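# Fit rail spacers for small box, then convey it

## Task

A small-size box for the coming order sits at the start of the conveyor. Adjust the near guide rail to suit it by clipping one spacer onto the rod of each bracket, placed between the bracket and the rail holder; the manual pages show a correctly set bracket. Then get the box all the way to the far end of the conveyor, which pressing the green button does. The arms are lined up along the conveyor in the order arm2, arm1, arm4, arm3 going toward +y of the scene frame, and the green button is next to arm2.

## Robot and tools

Setup. Four i2rt Big YAM arms (arm1 to arm4), each ending in a right hand with index, middle and ring fingers plus a thumb. Going toward +y: arm2 (y about -0.30), arm1 (+0.37), arm4 (+1.25), arm3 (+1.86); each base sits near x = 0, z about 0.93 to 1.01 m and faces its own +x, roughly scene +x. The green button is near arm2. Each hand reaches about 1.06 m from its joint1 axis. The reference images come from show_instructions (no arguments, no motion).

Frame. Everything is in one scene frame in metres: origin on the floor, +z up. Orientations are quaternions written w, x, y, z. The hand point has its own axes: +z out along the straight fingers, +x across the palm away from the thumb, +y out of the palm face. A wrist camera on a mast sits on the palm side; the mast can strike objects.

move. Arguments are arm1, arm2, arm3, arm4 (one object per robot, each optional) and cameras. Inside a robot's object:
- joints: a dict of absolute joint goals keyed by name. Arm joints in rad: joint1_rad -2.879..2.879 (base yaw, positive counter-clockwise seen from above), joint2_rad 0..3.141 (shoulder), joint3_rad 0..3.019 (elbow), joint4_rad -1.692..1.57 (wrist pitch, positive lifts fingers), joint5_rad -1.57..1.57 (side swing, positive to the arm's right), joint6_rad -2.094..2.094 (roll). Hand keys (hand_index_mcp ... hand_thumb_ipl, 16 of them) are unitless -1..1, scaled linearly between each hinge's two stops; toward -1 curls the finger toward the palm, and the straight value differs per hinge (e.g. _mcp about +0.75, _pip +0.58, _dip +0.70, _abd 0). hand_current_limit (-1..1, maps to 0..550 mA cap) and hand_speed (-0.96..1) are settings; start values -0.6 speed, +0.4 limit.
- target: one list of 7 numbers [x, y, z, qw, qx, qy, qz], an absolute hand pose in the scene frame, reached by a straight-line path starting at the current hand_target. speed is the top linear speed in m/s (0.002..4.3, default 0.25). When target is given, joints may hold only hand keys.
- min_time_s: 0.1..8 s, the shortest duration for that robot's arm joint motions.
All parts start together; hand paths in one call finish together; paths stop after 10 s and a call lasts at most 15 s. cameras is a list of names (arm1_cam_wrist ... arm4_cam_wrist, cam_bracket1..4, cam_end, cam_infeed, cam_rail1, cam_rail2, or all); an unknown name invalidates the call. A move with no robot parts returns full state and all images.

wait: seconds 0..10, plus optional cameras; commands nothing new. zoom_image: camera and region [x0, y0, x1, y1] in pixels of that camera's newest image (top-left origin, at most 504 by 504). finished_scene: optional scene = 1; ends the scene for good, so the box must already be at the end and the spacers in place.

Results. The move line lists robots given motion; others show "as last shown" with status "not commanded". Per robot: joint_positions (hand keys on their -1..1 scale), Joint velocities in rad/s ("within noise" means stationary), joint torques, hand (measured pose) and hand_target (pose of the commanded joint goals), hand_state words per motor (moving, goal, blocked, overload), <motor>_current_ma (positive pushes toward -1) and hand_goal_<motor>. Status words: done (within 1 cm and 2 degrees), off_target (resting short, not a stop), time_out (a stop; on_its_own shows the goal still pushed), not_followed / joint command not followed / pose unreachable (a safety check withheld the motion). After a refused call or a stop, later calls in the same reply are skipped. MOTOR HOT and OVER-TEMPERATURE FAULT warn of heat; after a heat stop, resend goals marked limit_stop_at_motor_heat. The printed hand pose drifts more at long reach.

Behaviour to expect. Each control step limits the commanded pose to within 100 mm and 20 degrees of the actual one. Hands trail their paths, can wander off, and may exceed speed when the arm is nearly straight. Joint moves run each joint at its own rate, so the hand can sweep wide; fast or stretched moves can overshoot by up to about 30 degrees. Paths ignore obstacles and other arms. An arm keeps pushing after contact. Finger motors are soft servos: they squeeze only while their goal lies past the contact, and sending the current reading as goal loosens a grip. Sustained current at 495 mA or more for 5 s shuts a motor off for 10 s. If an arm stops, hand commands sent meanwhile are discarded.

Avoid. Robot-to-robot hard presses (including gripping another hand's fingers), hard strikes on fixed or heavy items, dropping or releasing moving parts, and pushing anything out of the work area. Long stretched holds heat motors. An occasional outside nudge may shift loose objects.

Each tool is called after "Emit:" as name([rows], argument=value, ...), one row to a line, values as JSON.

Reference images:

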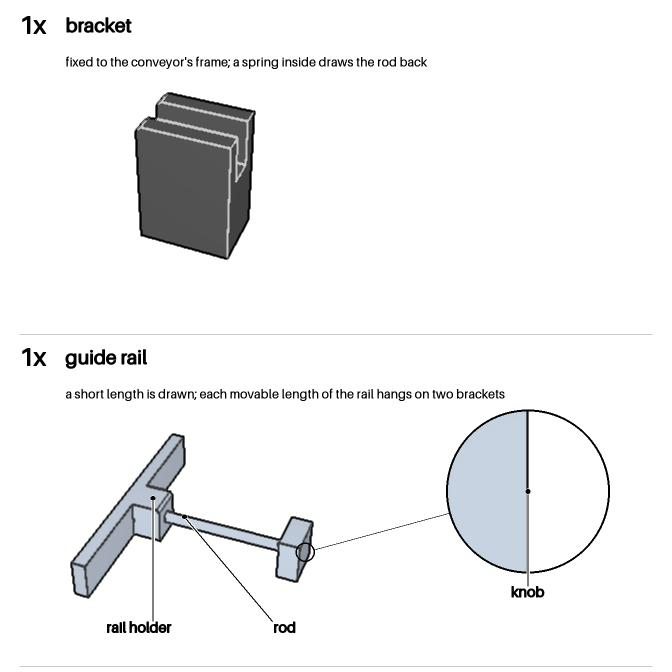

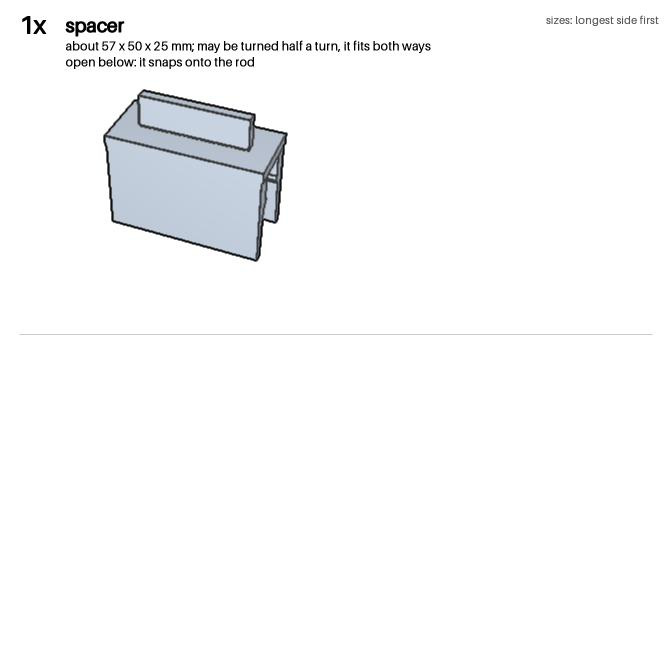

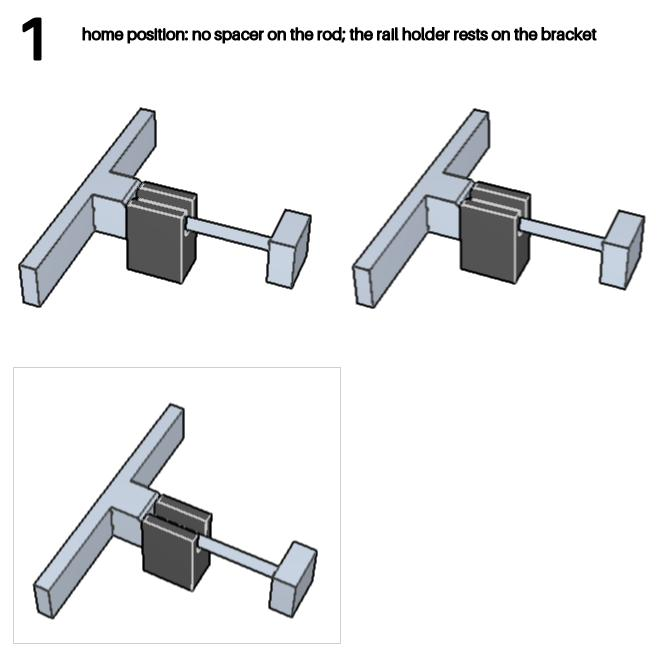

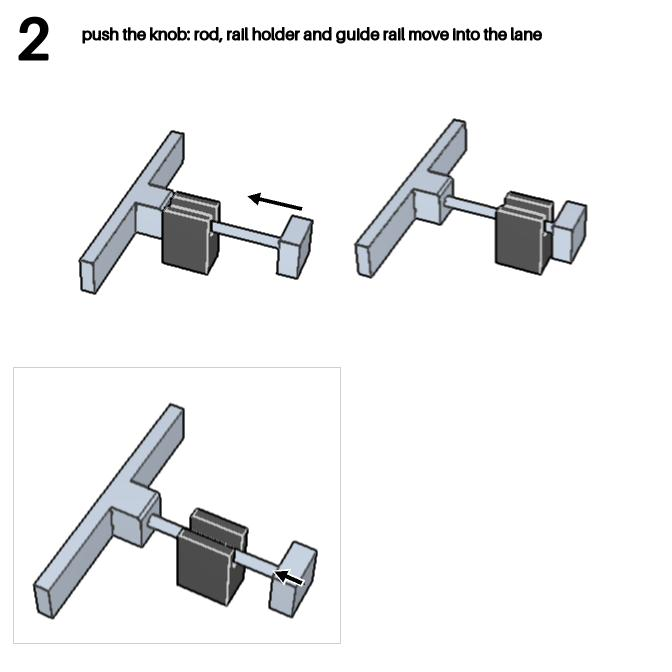

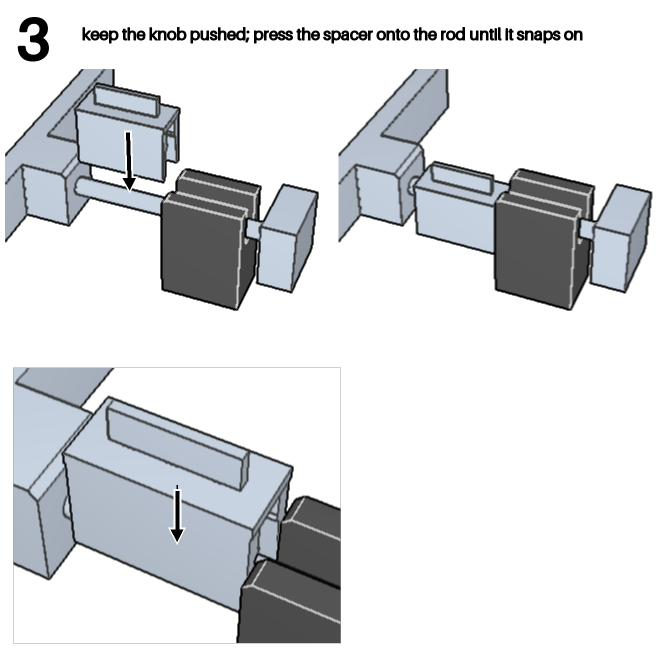

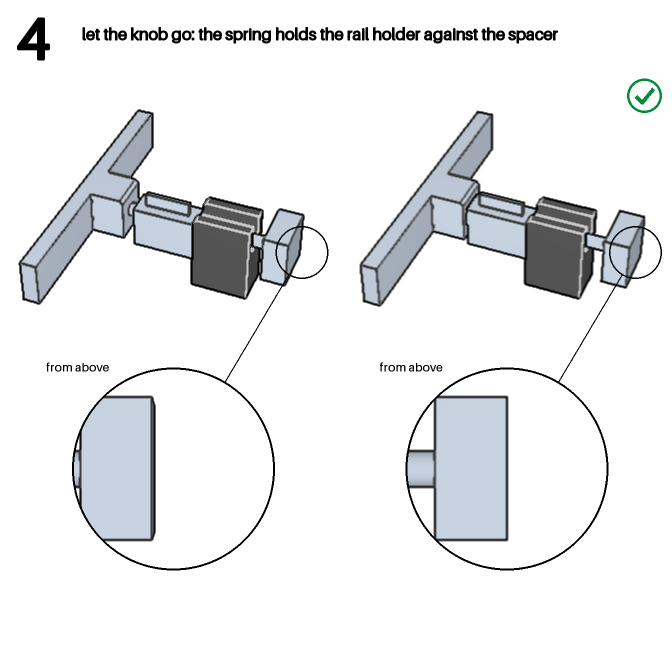

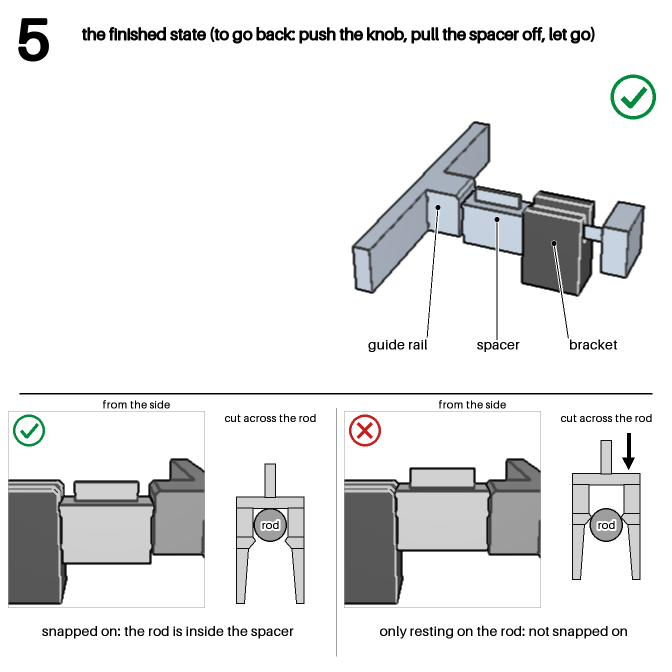

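## Session

Emit:
move()

Scene clock: 0.00 s.
Joint torques (N m): no reading
Motor temperatures (°C): arm1=[32 29 29 28 33 30] | arm2=[35 30 31 29 28 26] | arm3=[36 35 30 27 35 32] | arm4=[30 27 26 30 36 35]
Heat: arm1: hottest joint5_rad 33 °C; arm2: hottest joint1_rad 35 °C; arm3: hottest joint1_rad 36 °C; arm4: hottest joint5_rad 36 °C.
Joint velocities: within noise
arm1.joint_positions: joint1_rad=+0.042 joint2_rad=+0.625 joint3_rad=+1.409 joint4_rad=-1.223 joint5_rad=-0.017 joint6_rad=+1.165 hand_index_mcp=+0.753 hand_index_abd=+0.000 hand_index_pip=+0.577 hand_index_dip=+0.696 hand_middle_mcp=+0.753 hand_middle_abd=+0.000 hand_middle_pip=+0.577 hand_middle_dip=+0.696 hand_ring_mcp=+0.753 hand_ring_abd=+0.000 hand_ring_pip=+0.577 hand_ring_dip=+0.696 hand_thumb_cmc=+0.714 hand_thumb_axl=+0.677 hand_thumb_mcp=+0.226 hand_thumb_ipl=+0.168 hand_current_limit=+0.400 hand_speed=-0.600
arm1.joint_status: not commanded
arm1.hand_state: goal,goal,goal,goal,goal,goal,goal,goal,goal,goal,goal,goal,goal,goal,goal,goal
arm1.index_mcp_current_ma: 6
arm1.index_abd_current_ma: 8
arm1.index_pip_current_ma: 6
arm1.index_dip_current_ma: -4
arm1.middle_mcp_current_ma: 2
arm1.middle_abd_current_ma: 0
arm1.middle_pip_current_ma: 6
arm1.middle_dip_current_ma: -4
arm1.ring_mcp_current_ma: -5
arm1.ring_abd_current_ma: -7
arm1.ring_pip_current_ma: 12
arm1.ring_dip_current_ma: -3
arm1.thumb_cmc_current_ma: -6
arm1.thumb_axl_current_ma: 14
arm1.thumb_mcp_current_ma: 14
arm1.thumb_ipl_current_ma: -8
arm1.hand_goal_index_mcp: 0.754
arm1.hand_goal_index_abd: 0.000
arm1.hand_goal_index_pip: 0.576
arm1.hand_goal_index_dip: 0.696
arm1.hand_goal_middle_mcp: 0.754
arm1.hand_goal_middle_abd: 0.000
arm1.hand_goal_middle_pip: 0.576
arm1.hand_goal_middle_dip: 0.696
arm1.hand_goal_ring_mcp: 0.754
arm1.hand_goal_ring_abd: 0.000
arm1.hand_goal_ring_pip: 0.576
arm1.hand_goal_ring_dip: 0.696
arm1.hand_goal_thumb_cmc: 0.714
arm1.hand_goal_thumb_axl: 0.678
arm1.hand_goal_thumb_mcp: 0.226
arm1.hand_goal_thumb_ipl: 0.168
arm1.hand: x=+0.3143 y=+0.3072 z=+1.5161 quat_wxyz=(+0.077, +0.820, +0.209, +0.527) (m; scene frame)
arm1.hand_target: x=+0.3118 y=+0.3069 z=+1.5242 quat_wxyz=(+0.078, +0.815, +0.208, +0.535) (m; scene frame)
arm1.hand_status: not commanded
arm2.joint_positions: joint1_rad=+0.167 joint2_rad=+0.587 joint3_rad=+1.378 joint4_rad=-1.264 joint5_rad=+0.057 joint6_rad=+1.034 hand_index_mcp=+0.753 hand_index_abd=+0.000 hand_index_pip=+0.577 hand_index_dip=+0.696 hand_middle_mcp=+0.753 hand_middle_abd=+0.000 hand_middle_pip=+0.577 hand_middle_dip=+0.696 hand_ring_mcp=+0.753 hand_ring_abd=+0.000 hand_ring_pip=+0.577 hand_ring_dip=+0.696 hand_thumb_cmc=+0.714 hand_thumb_axl=+0.677 hand_thumb_mcp=+0.226 hand_thumb_ipl=+0.168 hand_current_limit=+0.400 hand_speed=-0.600
arm2.joint_status: not commanded
arm2.hand_state: goal,goal,goal,goal,goal,goal,goal,goal,goal,goal,goal,goal,goal,goal,goal,goal
arm2.index_mcp_current_ma: 19
arm2.index_abd_current_ma: -4
arm2.index_pip_current_ma: 1
arm2.index_dip_current_ma: 6
arm2.middle_mcp_current_ma: -2
arm2.middle_abd_current_ma: -21
arm2.middle_pip_current_ma: -4
arm2.middle_dip_current_ma: -3
arm2.ring_mcp_current_ma: -1
arm2.ring_abd_current_ma: 5
arm2.ring_pip_current_ma: -18
arm2.ring_dip_current_ma: 12
arm2.thumb_cmc_current_ma: 5
arm2.thumb_axl_current_ma: -1
arm2.thumb_mcp_current_ma: -5
arm2.thumb_ipl_current_ma: 27
arm2.hand_goal_index_mcp: 0.754
arm2.hand_goal_index_abd: 0.000
arm2.hand_goal_index_pip: 0.576
arm2.hand_goal_index_dip: 0.696
arm2.hand_goal_middle_mcp: 0.754
arm2.hand_goal_middle_abd: 0.000
arm2.hand_goal_middle_pip: 0.576
arm2.hand_goal_middle_dip: 0.696
arm2.hand_goal_ring_mcp: 0.754
arm2.hand_goal_ring_abd: 0.000
arm2.hand_goal_ring_pip: 0.576
arm2.hand_goal_ring_dip: 0.696
arm2.hand_goal_thumb_cmc: 0.714
arm2.hand_goal_thumb_axl: 0.678
arm2.hand_goal_thumb_mcp: 0.226
arm2.hand_goal_thumb_ipl: 0.168
arm2.hand: x=+0.1797 y=-0.3972 z=+1.5491 quat_wxyz=(+0.151, +0.824, +0.215, +0.502) (m; scene frame)
arm2.hand_target: x=+0.1765 y=-0.3975 z=+1.5621 quat_wxyz=(+0.154, +0.817, +0.213, +0.514) (m; scene frame)
arm2.hand_status: not commanded
arm3.joint_positions: joint1_rad=-0.104 joint2_rad=+0.612 joint3_rad=+1.327 joint4_rad=-1.152 joint5_rad=+0.038 joint6_rad=+1.084 hand_index_mcp=+0.753 hand_index_abd=+0.000 hand_index_pip=+0.577 hand_index_dip=+0.696 hand_middle_mcp=+0.753 hand_middle_abd=+0.000 hand_middle_pip=+0.577 hand_middle_dip=+0.696 hand_ring_mcp=+0.753 hand_ring_abd=+0.000 hand_ring_pip=+0.577 hand_ring_dip=+0.696 hand_thumb_cmc=+0.714 hand_thumb_axl=+0.677 hand_thumb_mcp=+0.226 hand_thumb_ipl=+0.168 hand_current_limit=+0.400 hand_speed=-0.600
arm3.joint_status: not commanded
arm3.hand_state: goal,goal,goal,goal,goal,goal,goal,goal,goal,goal,goal,goal,goal,goal,goal,goal
arm3.index_mcp_current_ma: -8
arm3.index_abd_current_ma: -3
arm3.index_pip_current_ma: 1
arm3.index_dip_current_ma: 9
arm3.middle_mcp_current_ma: 7
arm3.middle_abd_current_ma: 4
arm3.middle_pip_current_ma: 9
arm3.middle_dip_current_ma: 17
arm3.ring_mcp_current_ma: -6
arm3.ring_abd_current_ma: 9
arm3.ring_pip_current_ma: -1
arm3.ring_dip_current_ma: -3
arm3.thumb_cmc_current_ma: -5
arm3.thumb_axl_current_ma: -4
arm3.thumb_mcp_current_ma: -4
arm3.thumb_ipl_current_ma: -2
arm3.hand_goal_index_mcp: 0.754
arm3.hand_goal_index_abd: 0.000
arm3.hand_goal_index_pip: 0.576
arm3.hand_goal_index_dip: 0.696
arm3.hand_goal_middle_mcp: 0.754
arm3.hand_goal_middle_abd: 0.000
arm3.hand_goal_middle_pip: 0.576
arm3.hand_goal_middle_dip: 0.696
arm3.hand_goal_ring_mcp: 0.754
arm3.hand_goal_ring_abd: 0.000
arm3.hand_goal_ring_pip: 0.576
arm3.hand_goal_ring_dip: 0.696
arm3.hand_goal_thumb_cmc: 0.714
arm3.hand_goal_thumb_axl: 0.678
arm3.hand_goal_thumb_mcp: 0.226
arm3.hand_goal_thumb_ipl: 0.168
arm3.hand: x=+0.1920 y=+1.7236 z=+1.4967 quat_wxyz=(+0.183, +0.835, +0.123, +0.504) (m; scene frame)
arm3.hand_target: x=+0.1889 y=+1.7240 z=+1.5076 quat_wxyz=(+0.186, +0.829, +0.122, +0.514) (m; scene frame)
arm3.hand_status: not commanded
arm4.joint_positions: joint1_rad=+0.086 joint2_rad=+0.532 joint3_rad=+1.368 joint4_rad=-1.170 joint5_rad=-0.051 joint6_rad=+1.147 hand_index_mcp=+0.753 hand_index_abd=+0.000 hand_index_pip=+0.577 hand_index_dip=+0.696 hand_middle_mcp=+0.753 hand_middle_abd=+0.000 hand_middle_pip=+0.577 hand_middle_dip=+0.696 hand_ring_mcp=+0.753 hand_ring_abd=+0.000 hand_ring_pip=+0.577 hand_ring_dip=+0.696 hand_thumb_cmc=+0.714 hand_thumb_axl=+0.677 hand_thumb_mcp=+0.226 hand_thumb_ipl=+0.168 hand_current_limit=+0.400 hand_speed=-0.600
arm4.joint_status: not commanded
arm4.hand_state: goal,goal,goal,goal,goal,goal,goal,goal,goal,overload,goal,goal,goal,goal,goal,goal
arm4.index_mcp_current_ma: -13
arm4.index_abd_current_ma: -2
arm4.index_pip_current_ma: -2
arm4.index_dip_current_ma: 8
arm4.middle_mcp_current_ma: -5
arm4.middle_abd_current_ma: 3
arm4.middle_pip_current_ma: -5
arm4.middle_dip_current_ma: 4
arm4.ring_mcp_current_ma: -5
arm4.ring_abd_current_ma: 10
arm4.ring_pip_current_ma: 3
arm4.ring_dip_current_ma: -3
arm4.thumb_cmc_current_ma: -6
arm4.thumb_axl_current_ma: 6
arm4.thumb_mcp_current_ma: 8
arm4.thumb_ipl_current_ma: 11
arm4.hand_goal_index_mcp: 0.754
arm4.hand_goal_index_abd: 0.000
arm4.hand_goal_index_pip: 0.576
arm4.hand_goal_index_dip: 0.696
arm4.hand_goal_middle_mcp: 0.754
arm4.hand_goal_middle_abd: 0.000
arm4.hand_goal_middle_pip: 0.576
arm4.hand_goal_middle_dip: 0.696
arm4.hand_goal_ring_mcp: 0.754
arm4.hand_goal_ring_abd: 0.000
arm4.hand_goal_ring_pip: 0.576
arm4.hand_goal_ring_dip: 0.696
arm4.hand_goal_thumb_cmc: 0.714
arm4.hand_goal_thumb_axl: 0.678
arm4.hand_goal_thumb_mcp: 0.226
arm4.hand_goal_thumb_ipl: 0.168
arm4.hand: x=+0.2552 y=+1.2174 z=+1.6030 quat_wxyz=(+0.035, +0.767, +0.270, +0.581) (m; scene frame)
arm4.hand_target: x=+0.2514 y=+1.2165 z=+1.6133 quat_wxyz=(+0.037, +0.761, +0.268, +0.590) (m; scene frame)
arm4.hand_status: not commanded
pictures: arm1_cam_wrist, arm2_cam_wrist, arm3_cam_wrist, arm4_cam_wrist, cam_bracket1, cam_bracket2, cam_bracket3, cam_bracket4, cam_end, cam_infeed, cam_rail1, cam_rail2

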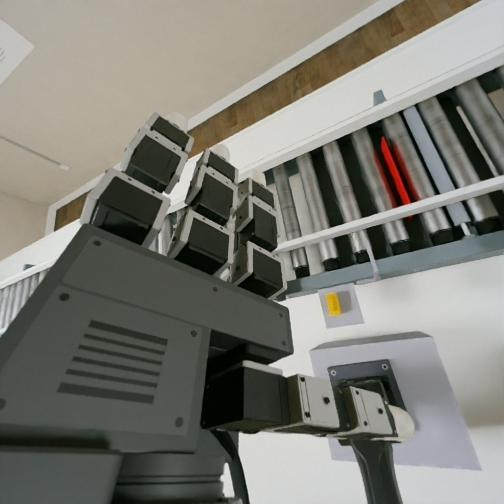

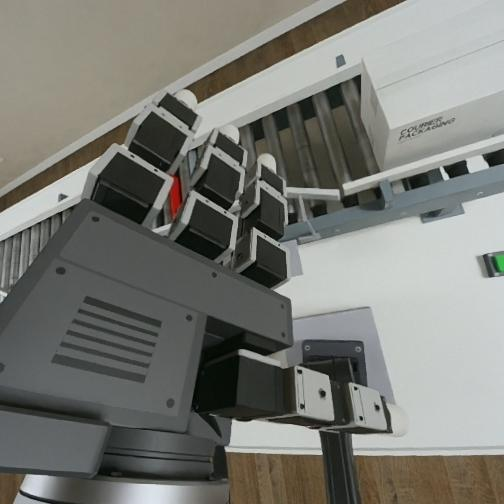

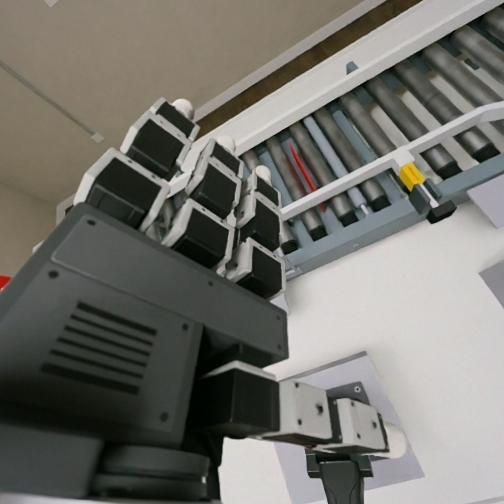

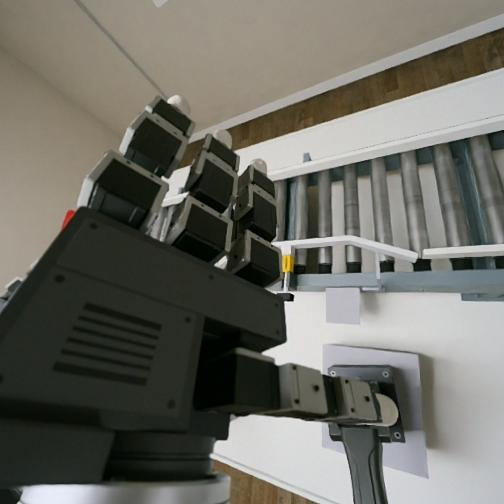

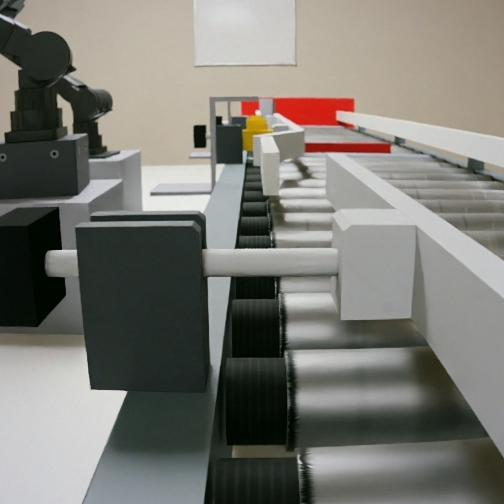

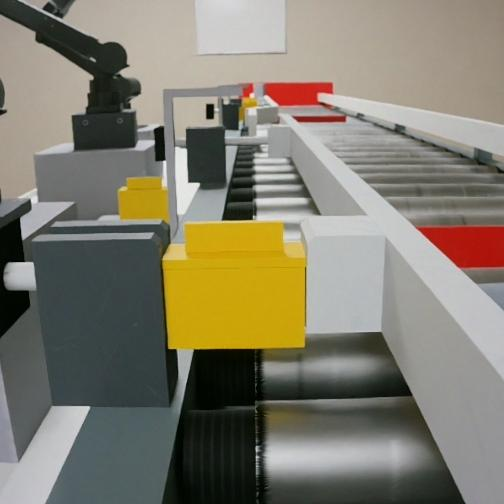

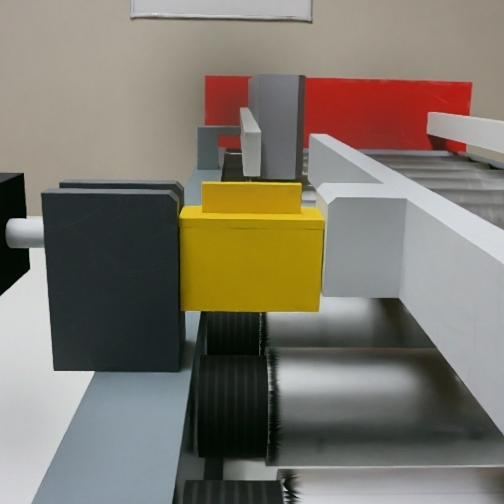

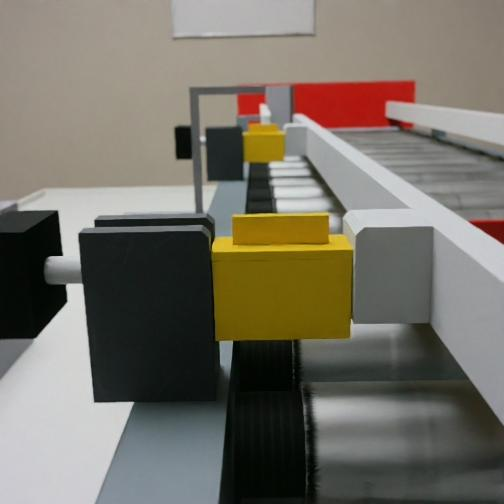

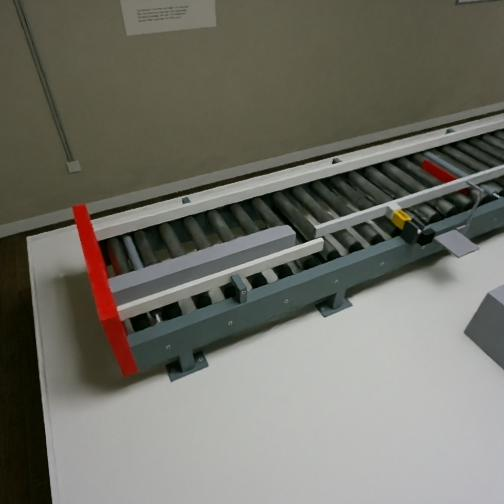

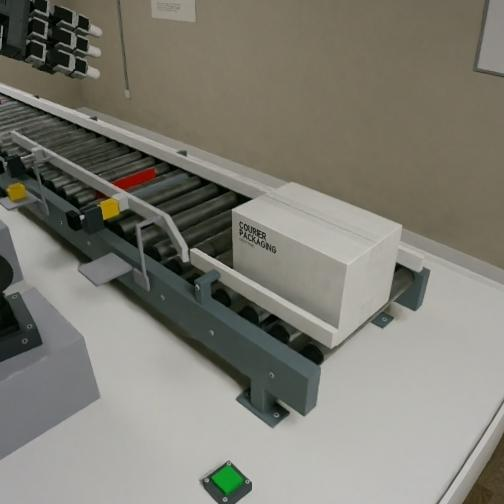

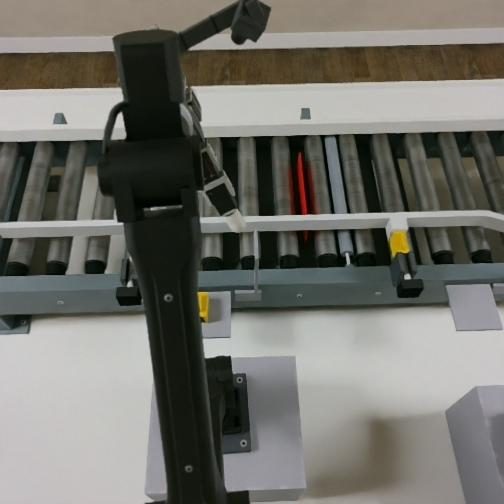

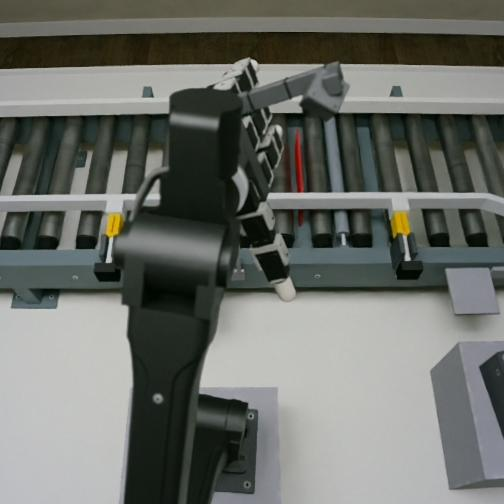

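Emit:
zoom_image(camera="cam_bracket2", region=[0, 180, 400, 450])

Emit:
zoom_image(camera="cam_bracket3", region=[0, 140, 420, 420])

Emit:
zoom_image(camera="cam_bracket4", region=[0, 160, 460, 440])

Emit:
zoom_image(camera="cam_bracket2", region=[90, 60, 350, 260])

Emit:
zoom_image(camera="cam_rail1", region=[60, 180, 320, 400])

Emit:
zoom_image(camera="cam_infeed", region=[0, 80, 300, 300])

Emit:
zoom_image(camera="cam_end", region=[60, 100, 504, 400])

Scaled by 1.260 from the camera's image (finer frame: 720x720).

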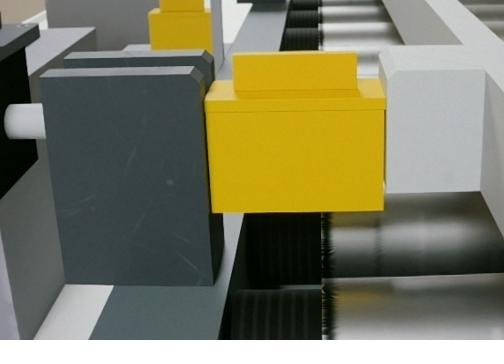

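Scaled by 1.200 from the camera's image (finer frame: 720x720).

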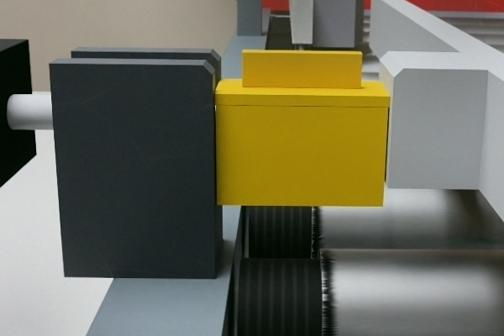

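Scaled by 1.096 from the camera's image (finer frame: 720x720).

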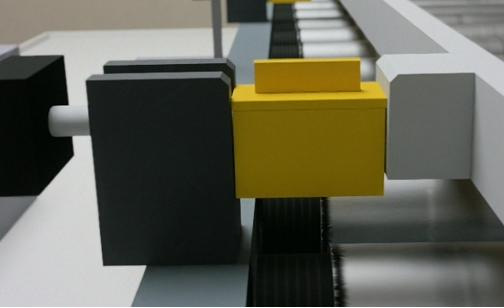

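Scaled by 1.938 from the camera's image (finer frame: 720x720).

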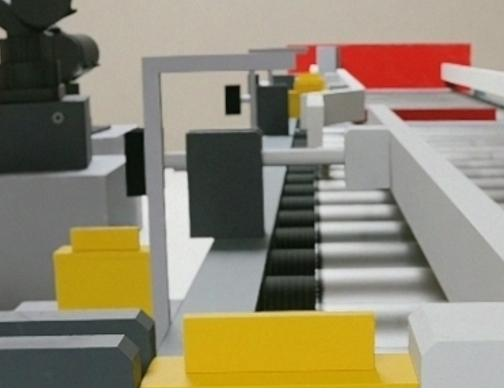

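Scaled by 1.938 from the camera's image (finer frame: 720x720).

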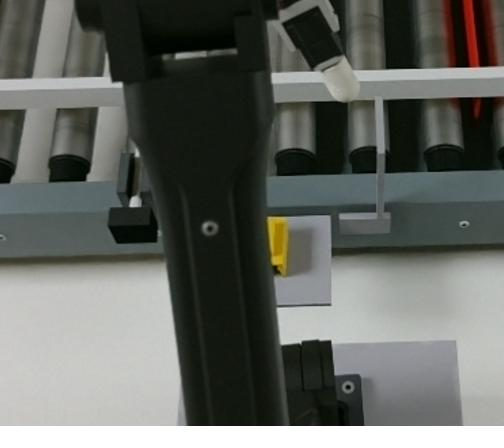

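Scaled by 1.680 from the camera's image (finer frame: 720x720).

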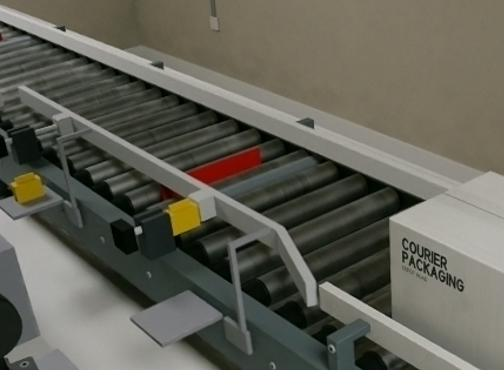

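Scaled by 1.135 from the camera's image (finer frame: 720x720).

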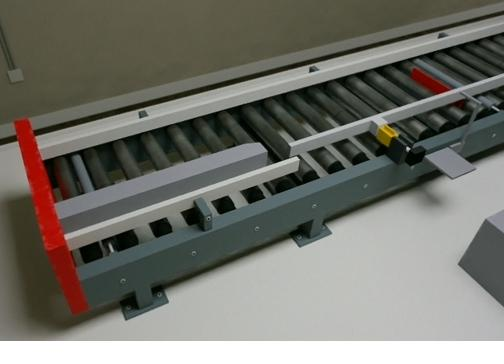

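Emit:
zoom_image(camera="cam_bracket1", region=[0, 180, 440, 420])

Emit:
zoom_image(camera="arm1_cam_wrist", region=[260, 220, 480, 400])

Emit:
zoom_image(camera="cam_bracket2", region=[100, 140, 240, 260])

Emit:
zoom_image(camera="cam_rail2", region=[60, 180, 504, 330])

Emit:
zoom_image(camera="cam_infeed", region=[0, 130, 110, 220])

Emit:
zoom_image(camera="arm2_cam_wrist", region=[260, 150, 504, 400])

Scaled by 1.145 from the camera's image (finer frame: 720x720).

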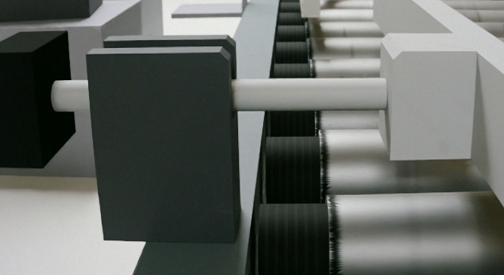

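Scaled by 2.291 from the camera's image (finer frame: 720x720).

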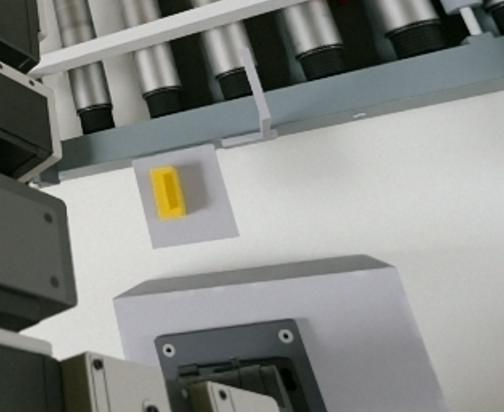

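Scaled by 3.600 from the camera's image (finer frame: 720x720).

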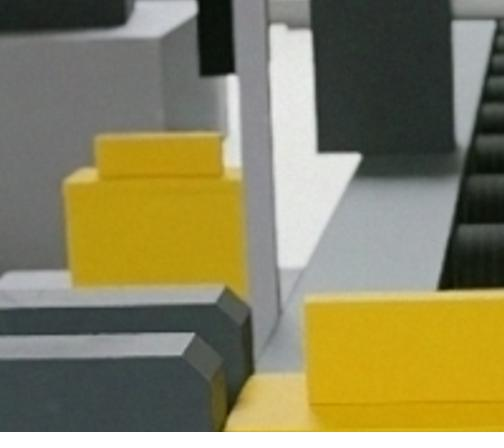

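Scaled by 1.135 from the camera's image (finer frame: 720x720).

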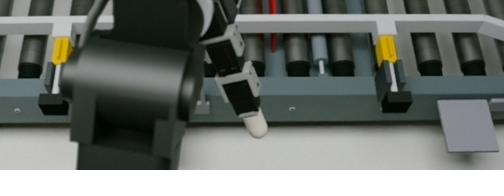

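Scaled by 4.582 from the camera's image (finer frame: 720x720).

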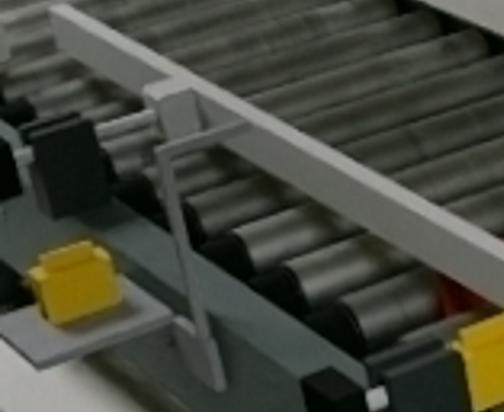

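Scaled by 2.016 from the camera's image (finer frame: 720x720).

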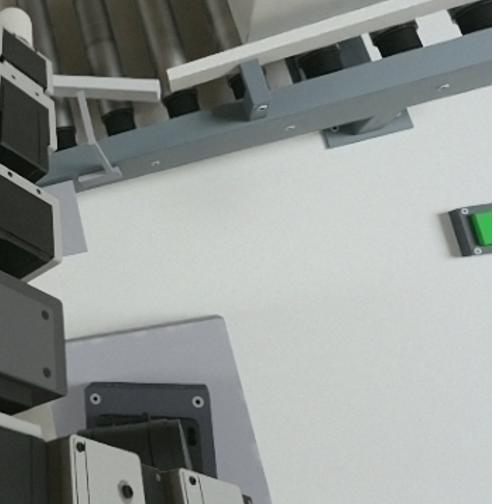

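Emit:
move(arm1={"target":[0.347,0.385,1.28,0,0.7071,0.7071,0],"speed":0.25,"joints":{"hand_index_abd":0.2,"hand_middle_abd":-0.2,"hand_ring_mcp":-0.07,"hand_ring_pip":-0.74,"hand_current_limit":0.6}}, arm4={"target":[0.10,0.80,1.10,0.5,0.5,-0.5,0.5],"speed":0.25,"joints":{"hand_index_mcp":-0.2,"hand_index_pip":-0.74,"hand_index_dip":0.26,"hand_middle_mcp":-0.2,"hand_middle_pip":-0.74,"hand_middle_dip":0.26,"hand_ring_mcp":-0.2,"hand_ring_pip":-0.74,"hand_ring_dip":0.26,"hand_thumb_cmc":-0.57,"hand_current_limit":0.6}}, cameras=["arm1_cam_wrist","cam_bracket1","cam_rail1","cam_rail2","cam_infeed","cam_bracket2"])

Scene clock: 218.40 s.
Joint torques (N m): arm1=[1.73 -1.9 8.42 0.83 0.34 -0.1] | arm2=[0.56 1.79 9.62 3.12 -0.03 -0.08] | arm3=[0.5 1.14 11.22 2.28 0.14 -0.18] | arm4=[-0.21 -10.99 5.23 2.65 0.18 -0.35]
Motor temperatures (°C): arm1=[32 29 36 29 32 29] | arm2=[34 30 42 28 28 26] | arm3=[34 35 45 28 33 31] | arm4=[30 27 39 30 35 33]
Heat: arm1: hottest joint3_rad 36 °C; arm2: hottest joint3_rad 42 °C; arm3: hottest joint3_rad 45 °C; arm4: hottest joint3_rad 39 °C.
move: arm1 off_target; arm4 off_target
Joint velocities: within noise
arm1.joint_positions: joint1_rad=+0.146 joint2_rad=+0.794 joint3_rad=+1.139 joint4_rad=-1.691 joint5_rad=+0.019 joint6_rad=+0.219 hand_index_mcp=+0.754 hand_index_abd=+0.204 hand_index_pip=+0.577 hand_index_dip=+0.696 hand_middle_mcp=+0.754 hand_middle_abd=-0.161 hand_middle_pip=+0.577 hand_middle_dip=+0.696 hand_ring_mcp=-0.018 hand_ring_abd=+0.004 hand_ring_pip=-0.729 hand_ring_dip=+0.696 hand_thumb_cmc=+0.716 hand_thumb_axl=+0.677 hand_thumb_mcp=+0.216 hand_thumb_ipl=+0.168 hand_current_limit=+0.600 hand_speed=-0.600
arm1.joint_status: hand_middle_abd off_target (ended at -0.161, target -0.200); hand_ring_mcp off_target (ended at -0.018, target -0.070); the others done
arm1.hand_state: goal,goal,goal,goal,goal,blocked,goal,goal,blocked,goal,goal,goal,goal,goal,goal,goal
arm1.index_mcp_current_ma: -8
arm1.index_abd_current_ma: -23
arm1.index_pip_current_ma: 8
arm1.index_dip_current_ma: 2
arm1.middle_mcp_current_ma: -1
arm1.middle_abd_current_ma: -10
arm1.middle_pip_current_ma: -24
arm1.middle_dip_current_ma: -12
arm1.ring_mcp_current_ma: 7
arm1.ring_abd_current_ma: 0
arm1.ring_pip_current_ma: 13
arm1.ring_dip_current_ma: -7
arm1.thumb_cmc_current_ma: -8
arm1.thumb_axl_current_ma: -10
arm1.thumb_mcp_current_ma: -7
arm1.thumb_ipl_current_ma: -1
arm1.hand_goal_index_mcp: 0.754
arm1.hand_goal_index_abd: 0.200
arm1.hand_goal_index_pip: 0.576
arm1.hand_goal_index_dip: 0.696
arm1.hand_goal_middle_mcp: 0.754
arm1.hand_goal_middle_abd: -0.200
arm1.hand_goal_middle_pip: 0.576
arm1.hand_goal_middle_dip: 0.696
arm1.hand_goal_ring_mcp: -0.070
arm1.hand_goal_ring_abd: 0.000
arm1.hand_goal_ring_pip: -0.740
arm1.hand_goal_ring_dip: 0.696
arm1.hand_goal_thumb_cmc: 0.714
arm1.hand_goal_thumb_axl: 0.678
arm1.hand_goal_thumb_mcp: 0.226
arm1.hand_goal_thumb_ipl: 0.168
arm1.hand: x=+0.3486 y=+0.3821 z=+1.2874 quat_wxyz=(+0.065, +0.714, +0.691, +0.086)
arm1.hand_target: x=+0.3474 y=+0.3850 z=+1.2794 quat_wxyz=(+0.060, +0.707, +0.701, +0.074)
arm1.hand_status: off_target (0.008 m and 12.5 deg from the pose sent, 0.251 m and 86.6 deg at the start; a joint's target at an end of its range on 74 of 146 steps)
arm2, arm3: as last shown
arm2.joint_positions: joint1_rad=+0.167 joint2_rad=+0.587 joint3_rad=+1.378 joint4_rad=-1.264 joint5_rad=+0.057 joint6_rad=+1.034 hand_index_mcp=+0.755 hand_index_abd=+0.000 hand_index_pip=+0.577 hand_index_dip=+0.696 hand_middle_mcp=+0.755 hand_middle_abd=+0.000 hand_middle_pip=+0.577 hand_middle_dip=+0.696 hand_ring_mcp=+0.755 hand_ring_abd=+0.000 hand_ring_pip=+0.577 hand_ring_dip=+0.696 hand_thumb_cmc=+0.715 hand_thumb_axl=+0.677 hand_thumb_mcp=+0.226 hand_thumb_ipl=+0.168 hand_current_limit=+0.400 hand_speed=-0.600
arm2.index_mcp_current_ma: 10
arm2.index_abd_current_ma: 0
arm2.index_pip_current_ma: 19
arm2.index_dip_current_ma: -12
arm2.middle_mcp_current_ma: 3
arm2.middle_abd_current_ma: -10
arm2.middle_pip_current_ma: 3
arm2.middle_dip_current_ma: 1
arm2.ring_mcp_current_ma: -3
arm2.ring_abd_current_ma: 12
arm2.ring_pip_current_ma: -5
arm2.ring_dip_current_ma: 9
arm2.thumb_cmc_current_ma: -6
arm2.thumb_axl_current_ma: 22
arm2.thumb_mcp_current_ma: 11
arm2.thumb_ipl_current_ma: 8
arm3.joint_positions: joint1_rad=-0.104 joint2_rad=+0.612 joint3_rad=+1.327 joint4_rad=-1.152 joint5_rad=+0.038 joint6_rad=+1.084 hand_index_mcp=+0.756 hand_index_abd=+0.001 hand_index_pip=+0.577 hand_index_dip=+0.696 hand_middle_mcp=+0.756 hand_middle_abd=+0.002 hand_middle_pip=+0.577 hand_middle_dip=+0.696 hand_ring_mcp=+0.756 hand_ring_abd=+0.001 hand_ring_pip=+0.577 hand_ring_dip=+0.696 hand_thumb_cmc=+0.715 hand_thumb_axl=+0.677 hand_thumb_mcp=+0.226 hand_thumb_ipl=+0.168 hand_current_limit=+0.400 hand_speed=-0.600
arm3.index_mcp_current_ma: -6
arm3.index_abd_current_ma: 12
arm3.index_pip_current_ma: -1
arm3.index_dip_current_ma: 18
arm3.middle_mcp_current_ma: -3
arm3.middle_abd_current_ma: 14
arm3.middle_dip_current_ma: 13
arm3.ring_mcp_current_ma: -18
arm3.ring_abd_current_ma: 6
arm3.ring_pip_current_ma: 4
arm3.ring_dip_current_ma: -10
arm3.thumb_cmc_current_ma: -4
arm3.thumb_axl_current_ma: -9
arm3.thumb_mcp_current_ma: -7
arm3.thumb_ipl_current_ma: 0
arm4.joint_positions: joint1_rad=-1.137 joint2_rad=+1.750 joint3_rad=+0.394 joint4_rad=+1.336 joint5_rad=+0.552 joint6_rad=+1.566 hand_index_mcp=-0.188 hand_index_abd=+0.003 hand_index_pip=-0.727 hand_index_dip=+0.262 hand_middle_mcp=-0.190 hand_middle_abd=+0.007 hand_middle_pip=-0.741 hand_middle_dip=+0.264 hand_ring_mcp=-0.191 hand_ring_abd=+0.161 hand_ring_pip=-0.739 hand_ring_dip=+0.260 hand_thumb_cmc=-0.526 hand_thumb_axl=+0.678 hand_thumb_mcp=+0.227 hand_thumb_ipl=+0.168 hand_current_limit=+0.600 hand_speed=-0.600
arm4.joint_status: hand_thumb_cmc off_target (ended at -0.526, target -0.570); the others done
arm4.hand_state: goal,goal,goal,goal,goal,goal,goal,goal,goal,overload,goal,goal,blocked,goal,goal,goal
arm4.index_mcp_current_ma: 7
arm4.index_abd_current_ma: 5
arm4.index_pip_current_ma: 16
arm4.index_dip_current_ma: 4
arm4.middle_mcp_current_ma: 3
arm4.middle_abd_current_ma: 1
arm4.middle_pip_current_ma: -11
arm4.middle_dip_current_ma: 15
arm4.ring_mcp_current_ma: 2
arm4.ring_abd_current_ma: 4
arm4.ring_pip_current_ma: -1
arm4.ring_dip_current_ma: -8
arm4.thumb_cmc_current_ma: 54
arm4.thumb_axl_current_ma: 5
arm4.thumb_mcp_current_ma: 1
arm4.thumb_ipl_current_ma: 11
arm4.hand_goal_index_mcp: -0.200
arm4.hand_goal_index_abd: 0.000
arm4.hand_goal_index_pip: -0.740
arm4.hand_goal_index_dip: 0.260
arm4.hand_goal_middle_mcp: -0.200
arm4.hand_goal_middle_abd: 0.000
arm4.hand_goal_middle_pip: -0.740
arm4.hand_goal_middle_dip: 0.260
arm4.hand_goal_ring_mcp: -0.200
arm4.hand_goal_ring_abd: 0.000
arm4.hand_goal_ring_pip: -0.740
arm4.hand_goal_ring_dip: 0.260
arm4.hand_goal_thumb_cmc: -0.570
arm4.hand_goal_thumb_axl: 0.678
arm4.hand_goal_thumb_mcp: 0.226
arm4.hand_goal_thumb_ipl: 0.168
arm4.hand: x=+0.1013 y=+0.8098 z=+1.0958 quat_wxyz=(+0.493, +0.513, -0.499, +0.495)
arm4.hand_target: x=+0.0998 y=+0.8003 z=+1.1000 quat_wxyz=(+0.500, +0.500, -0.500, +0.500)
arm4.hand_status: off_target (0.011 m and 1.8 deg from the pose sent, 0.672 m and 112.3 deg at the start)
pictures: arm1_cam_wrist, cam_bracket1, cam_bracket2, cam_infeed, cam_rail1, cam_rail2
arm1_cam_wrist: T_world_to_cam=[[0.56036, -0.82264, 0.09619, 0.03281], [-0.70905, -0.41645, 0.56906, -0.3715], [-0.42807, -0.38708, -0.81665, 1.47218]] pos_world=[0.34841, 0.44213, 1.41051]

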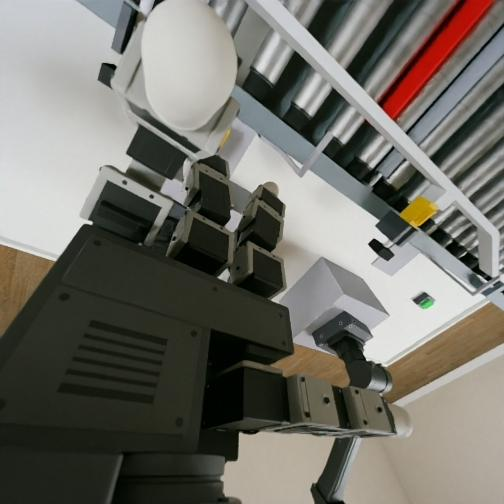

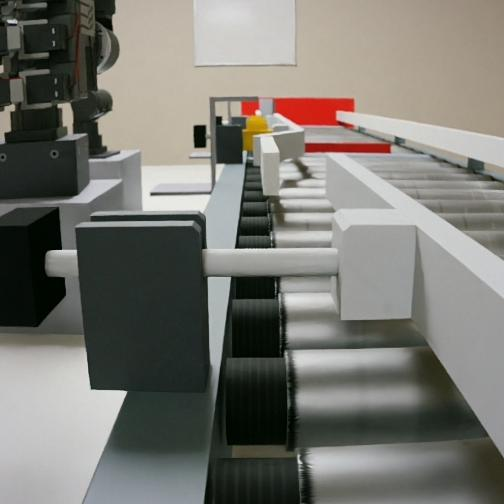

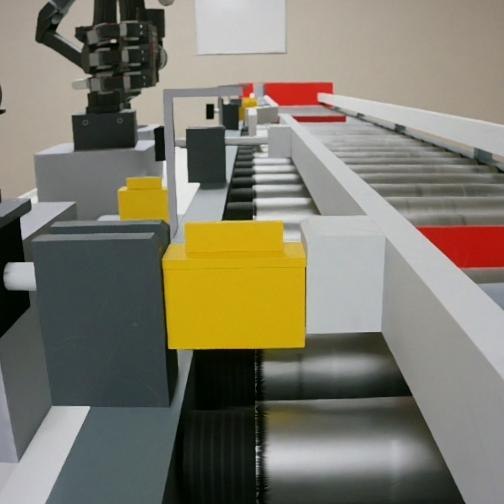

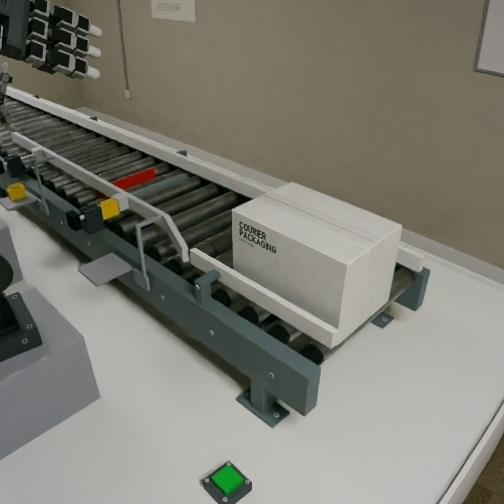

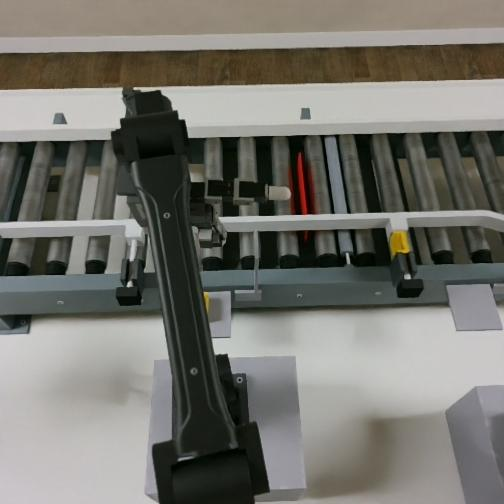

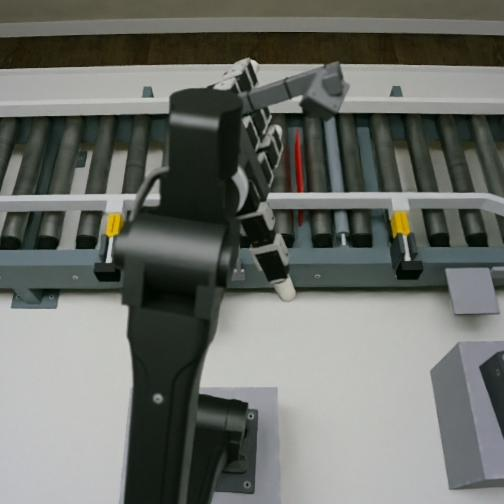

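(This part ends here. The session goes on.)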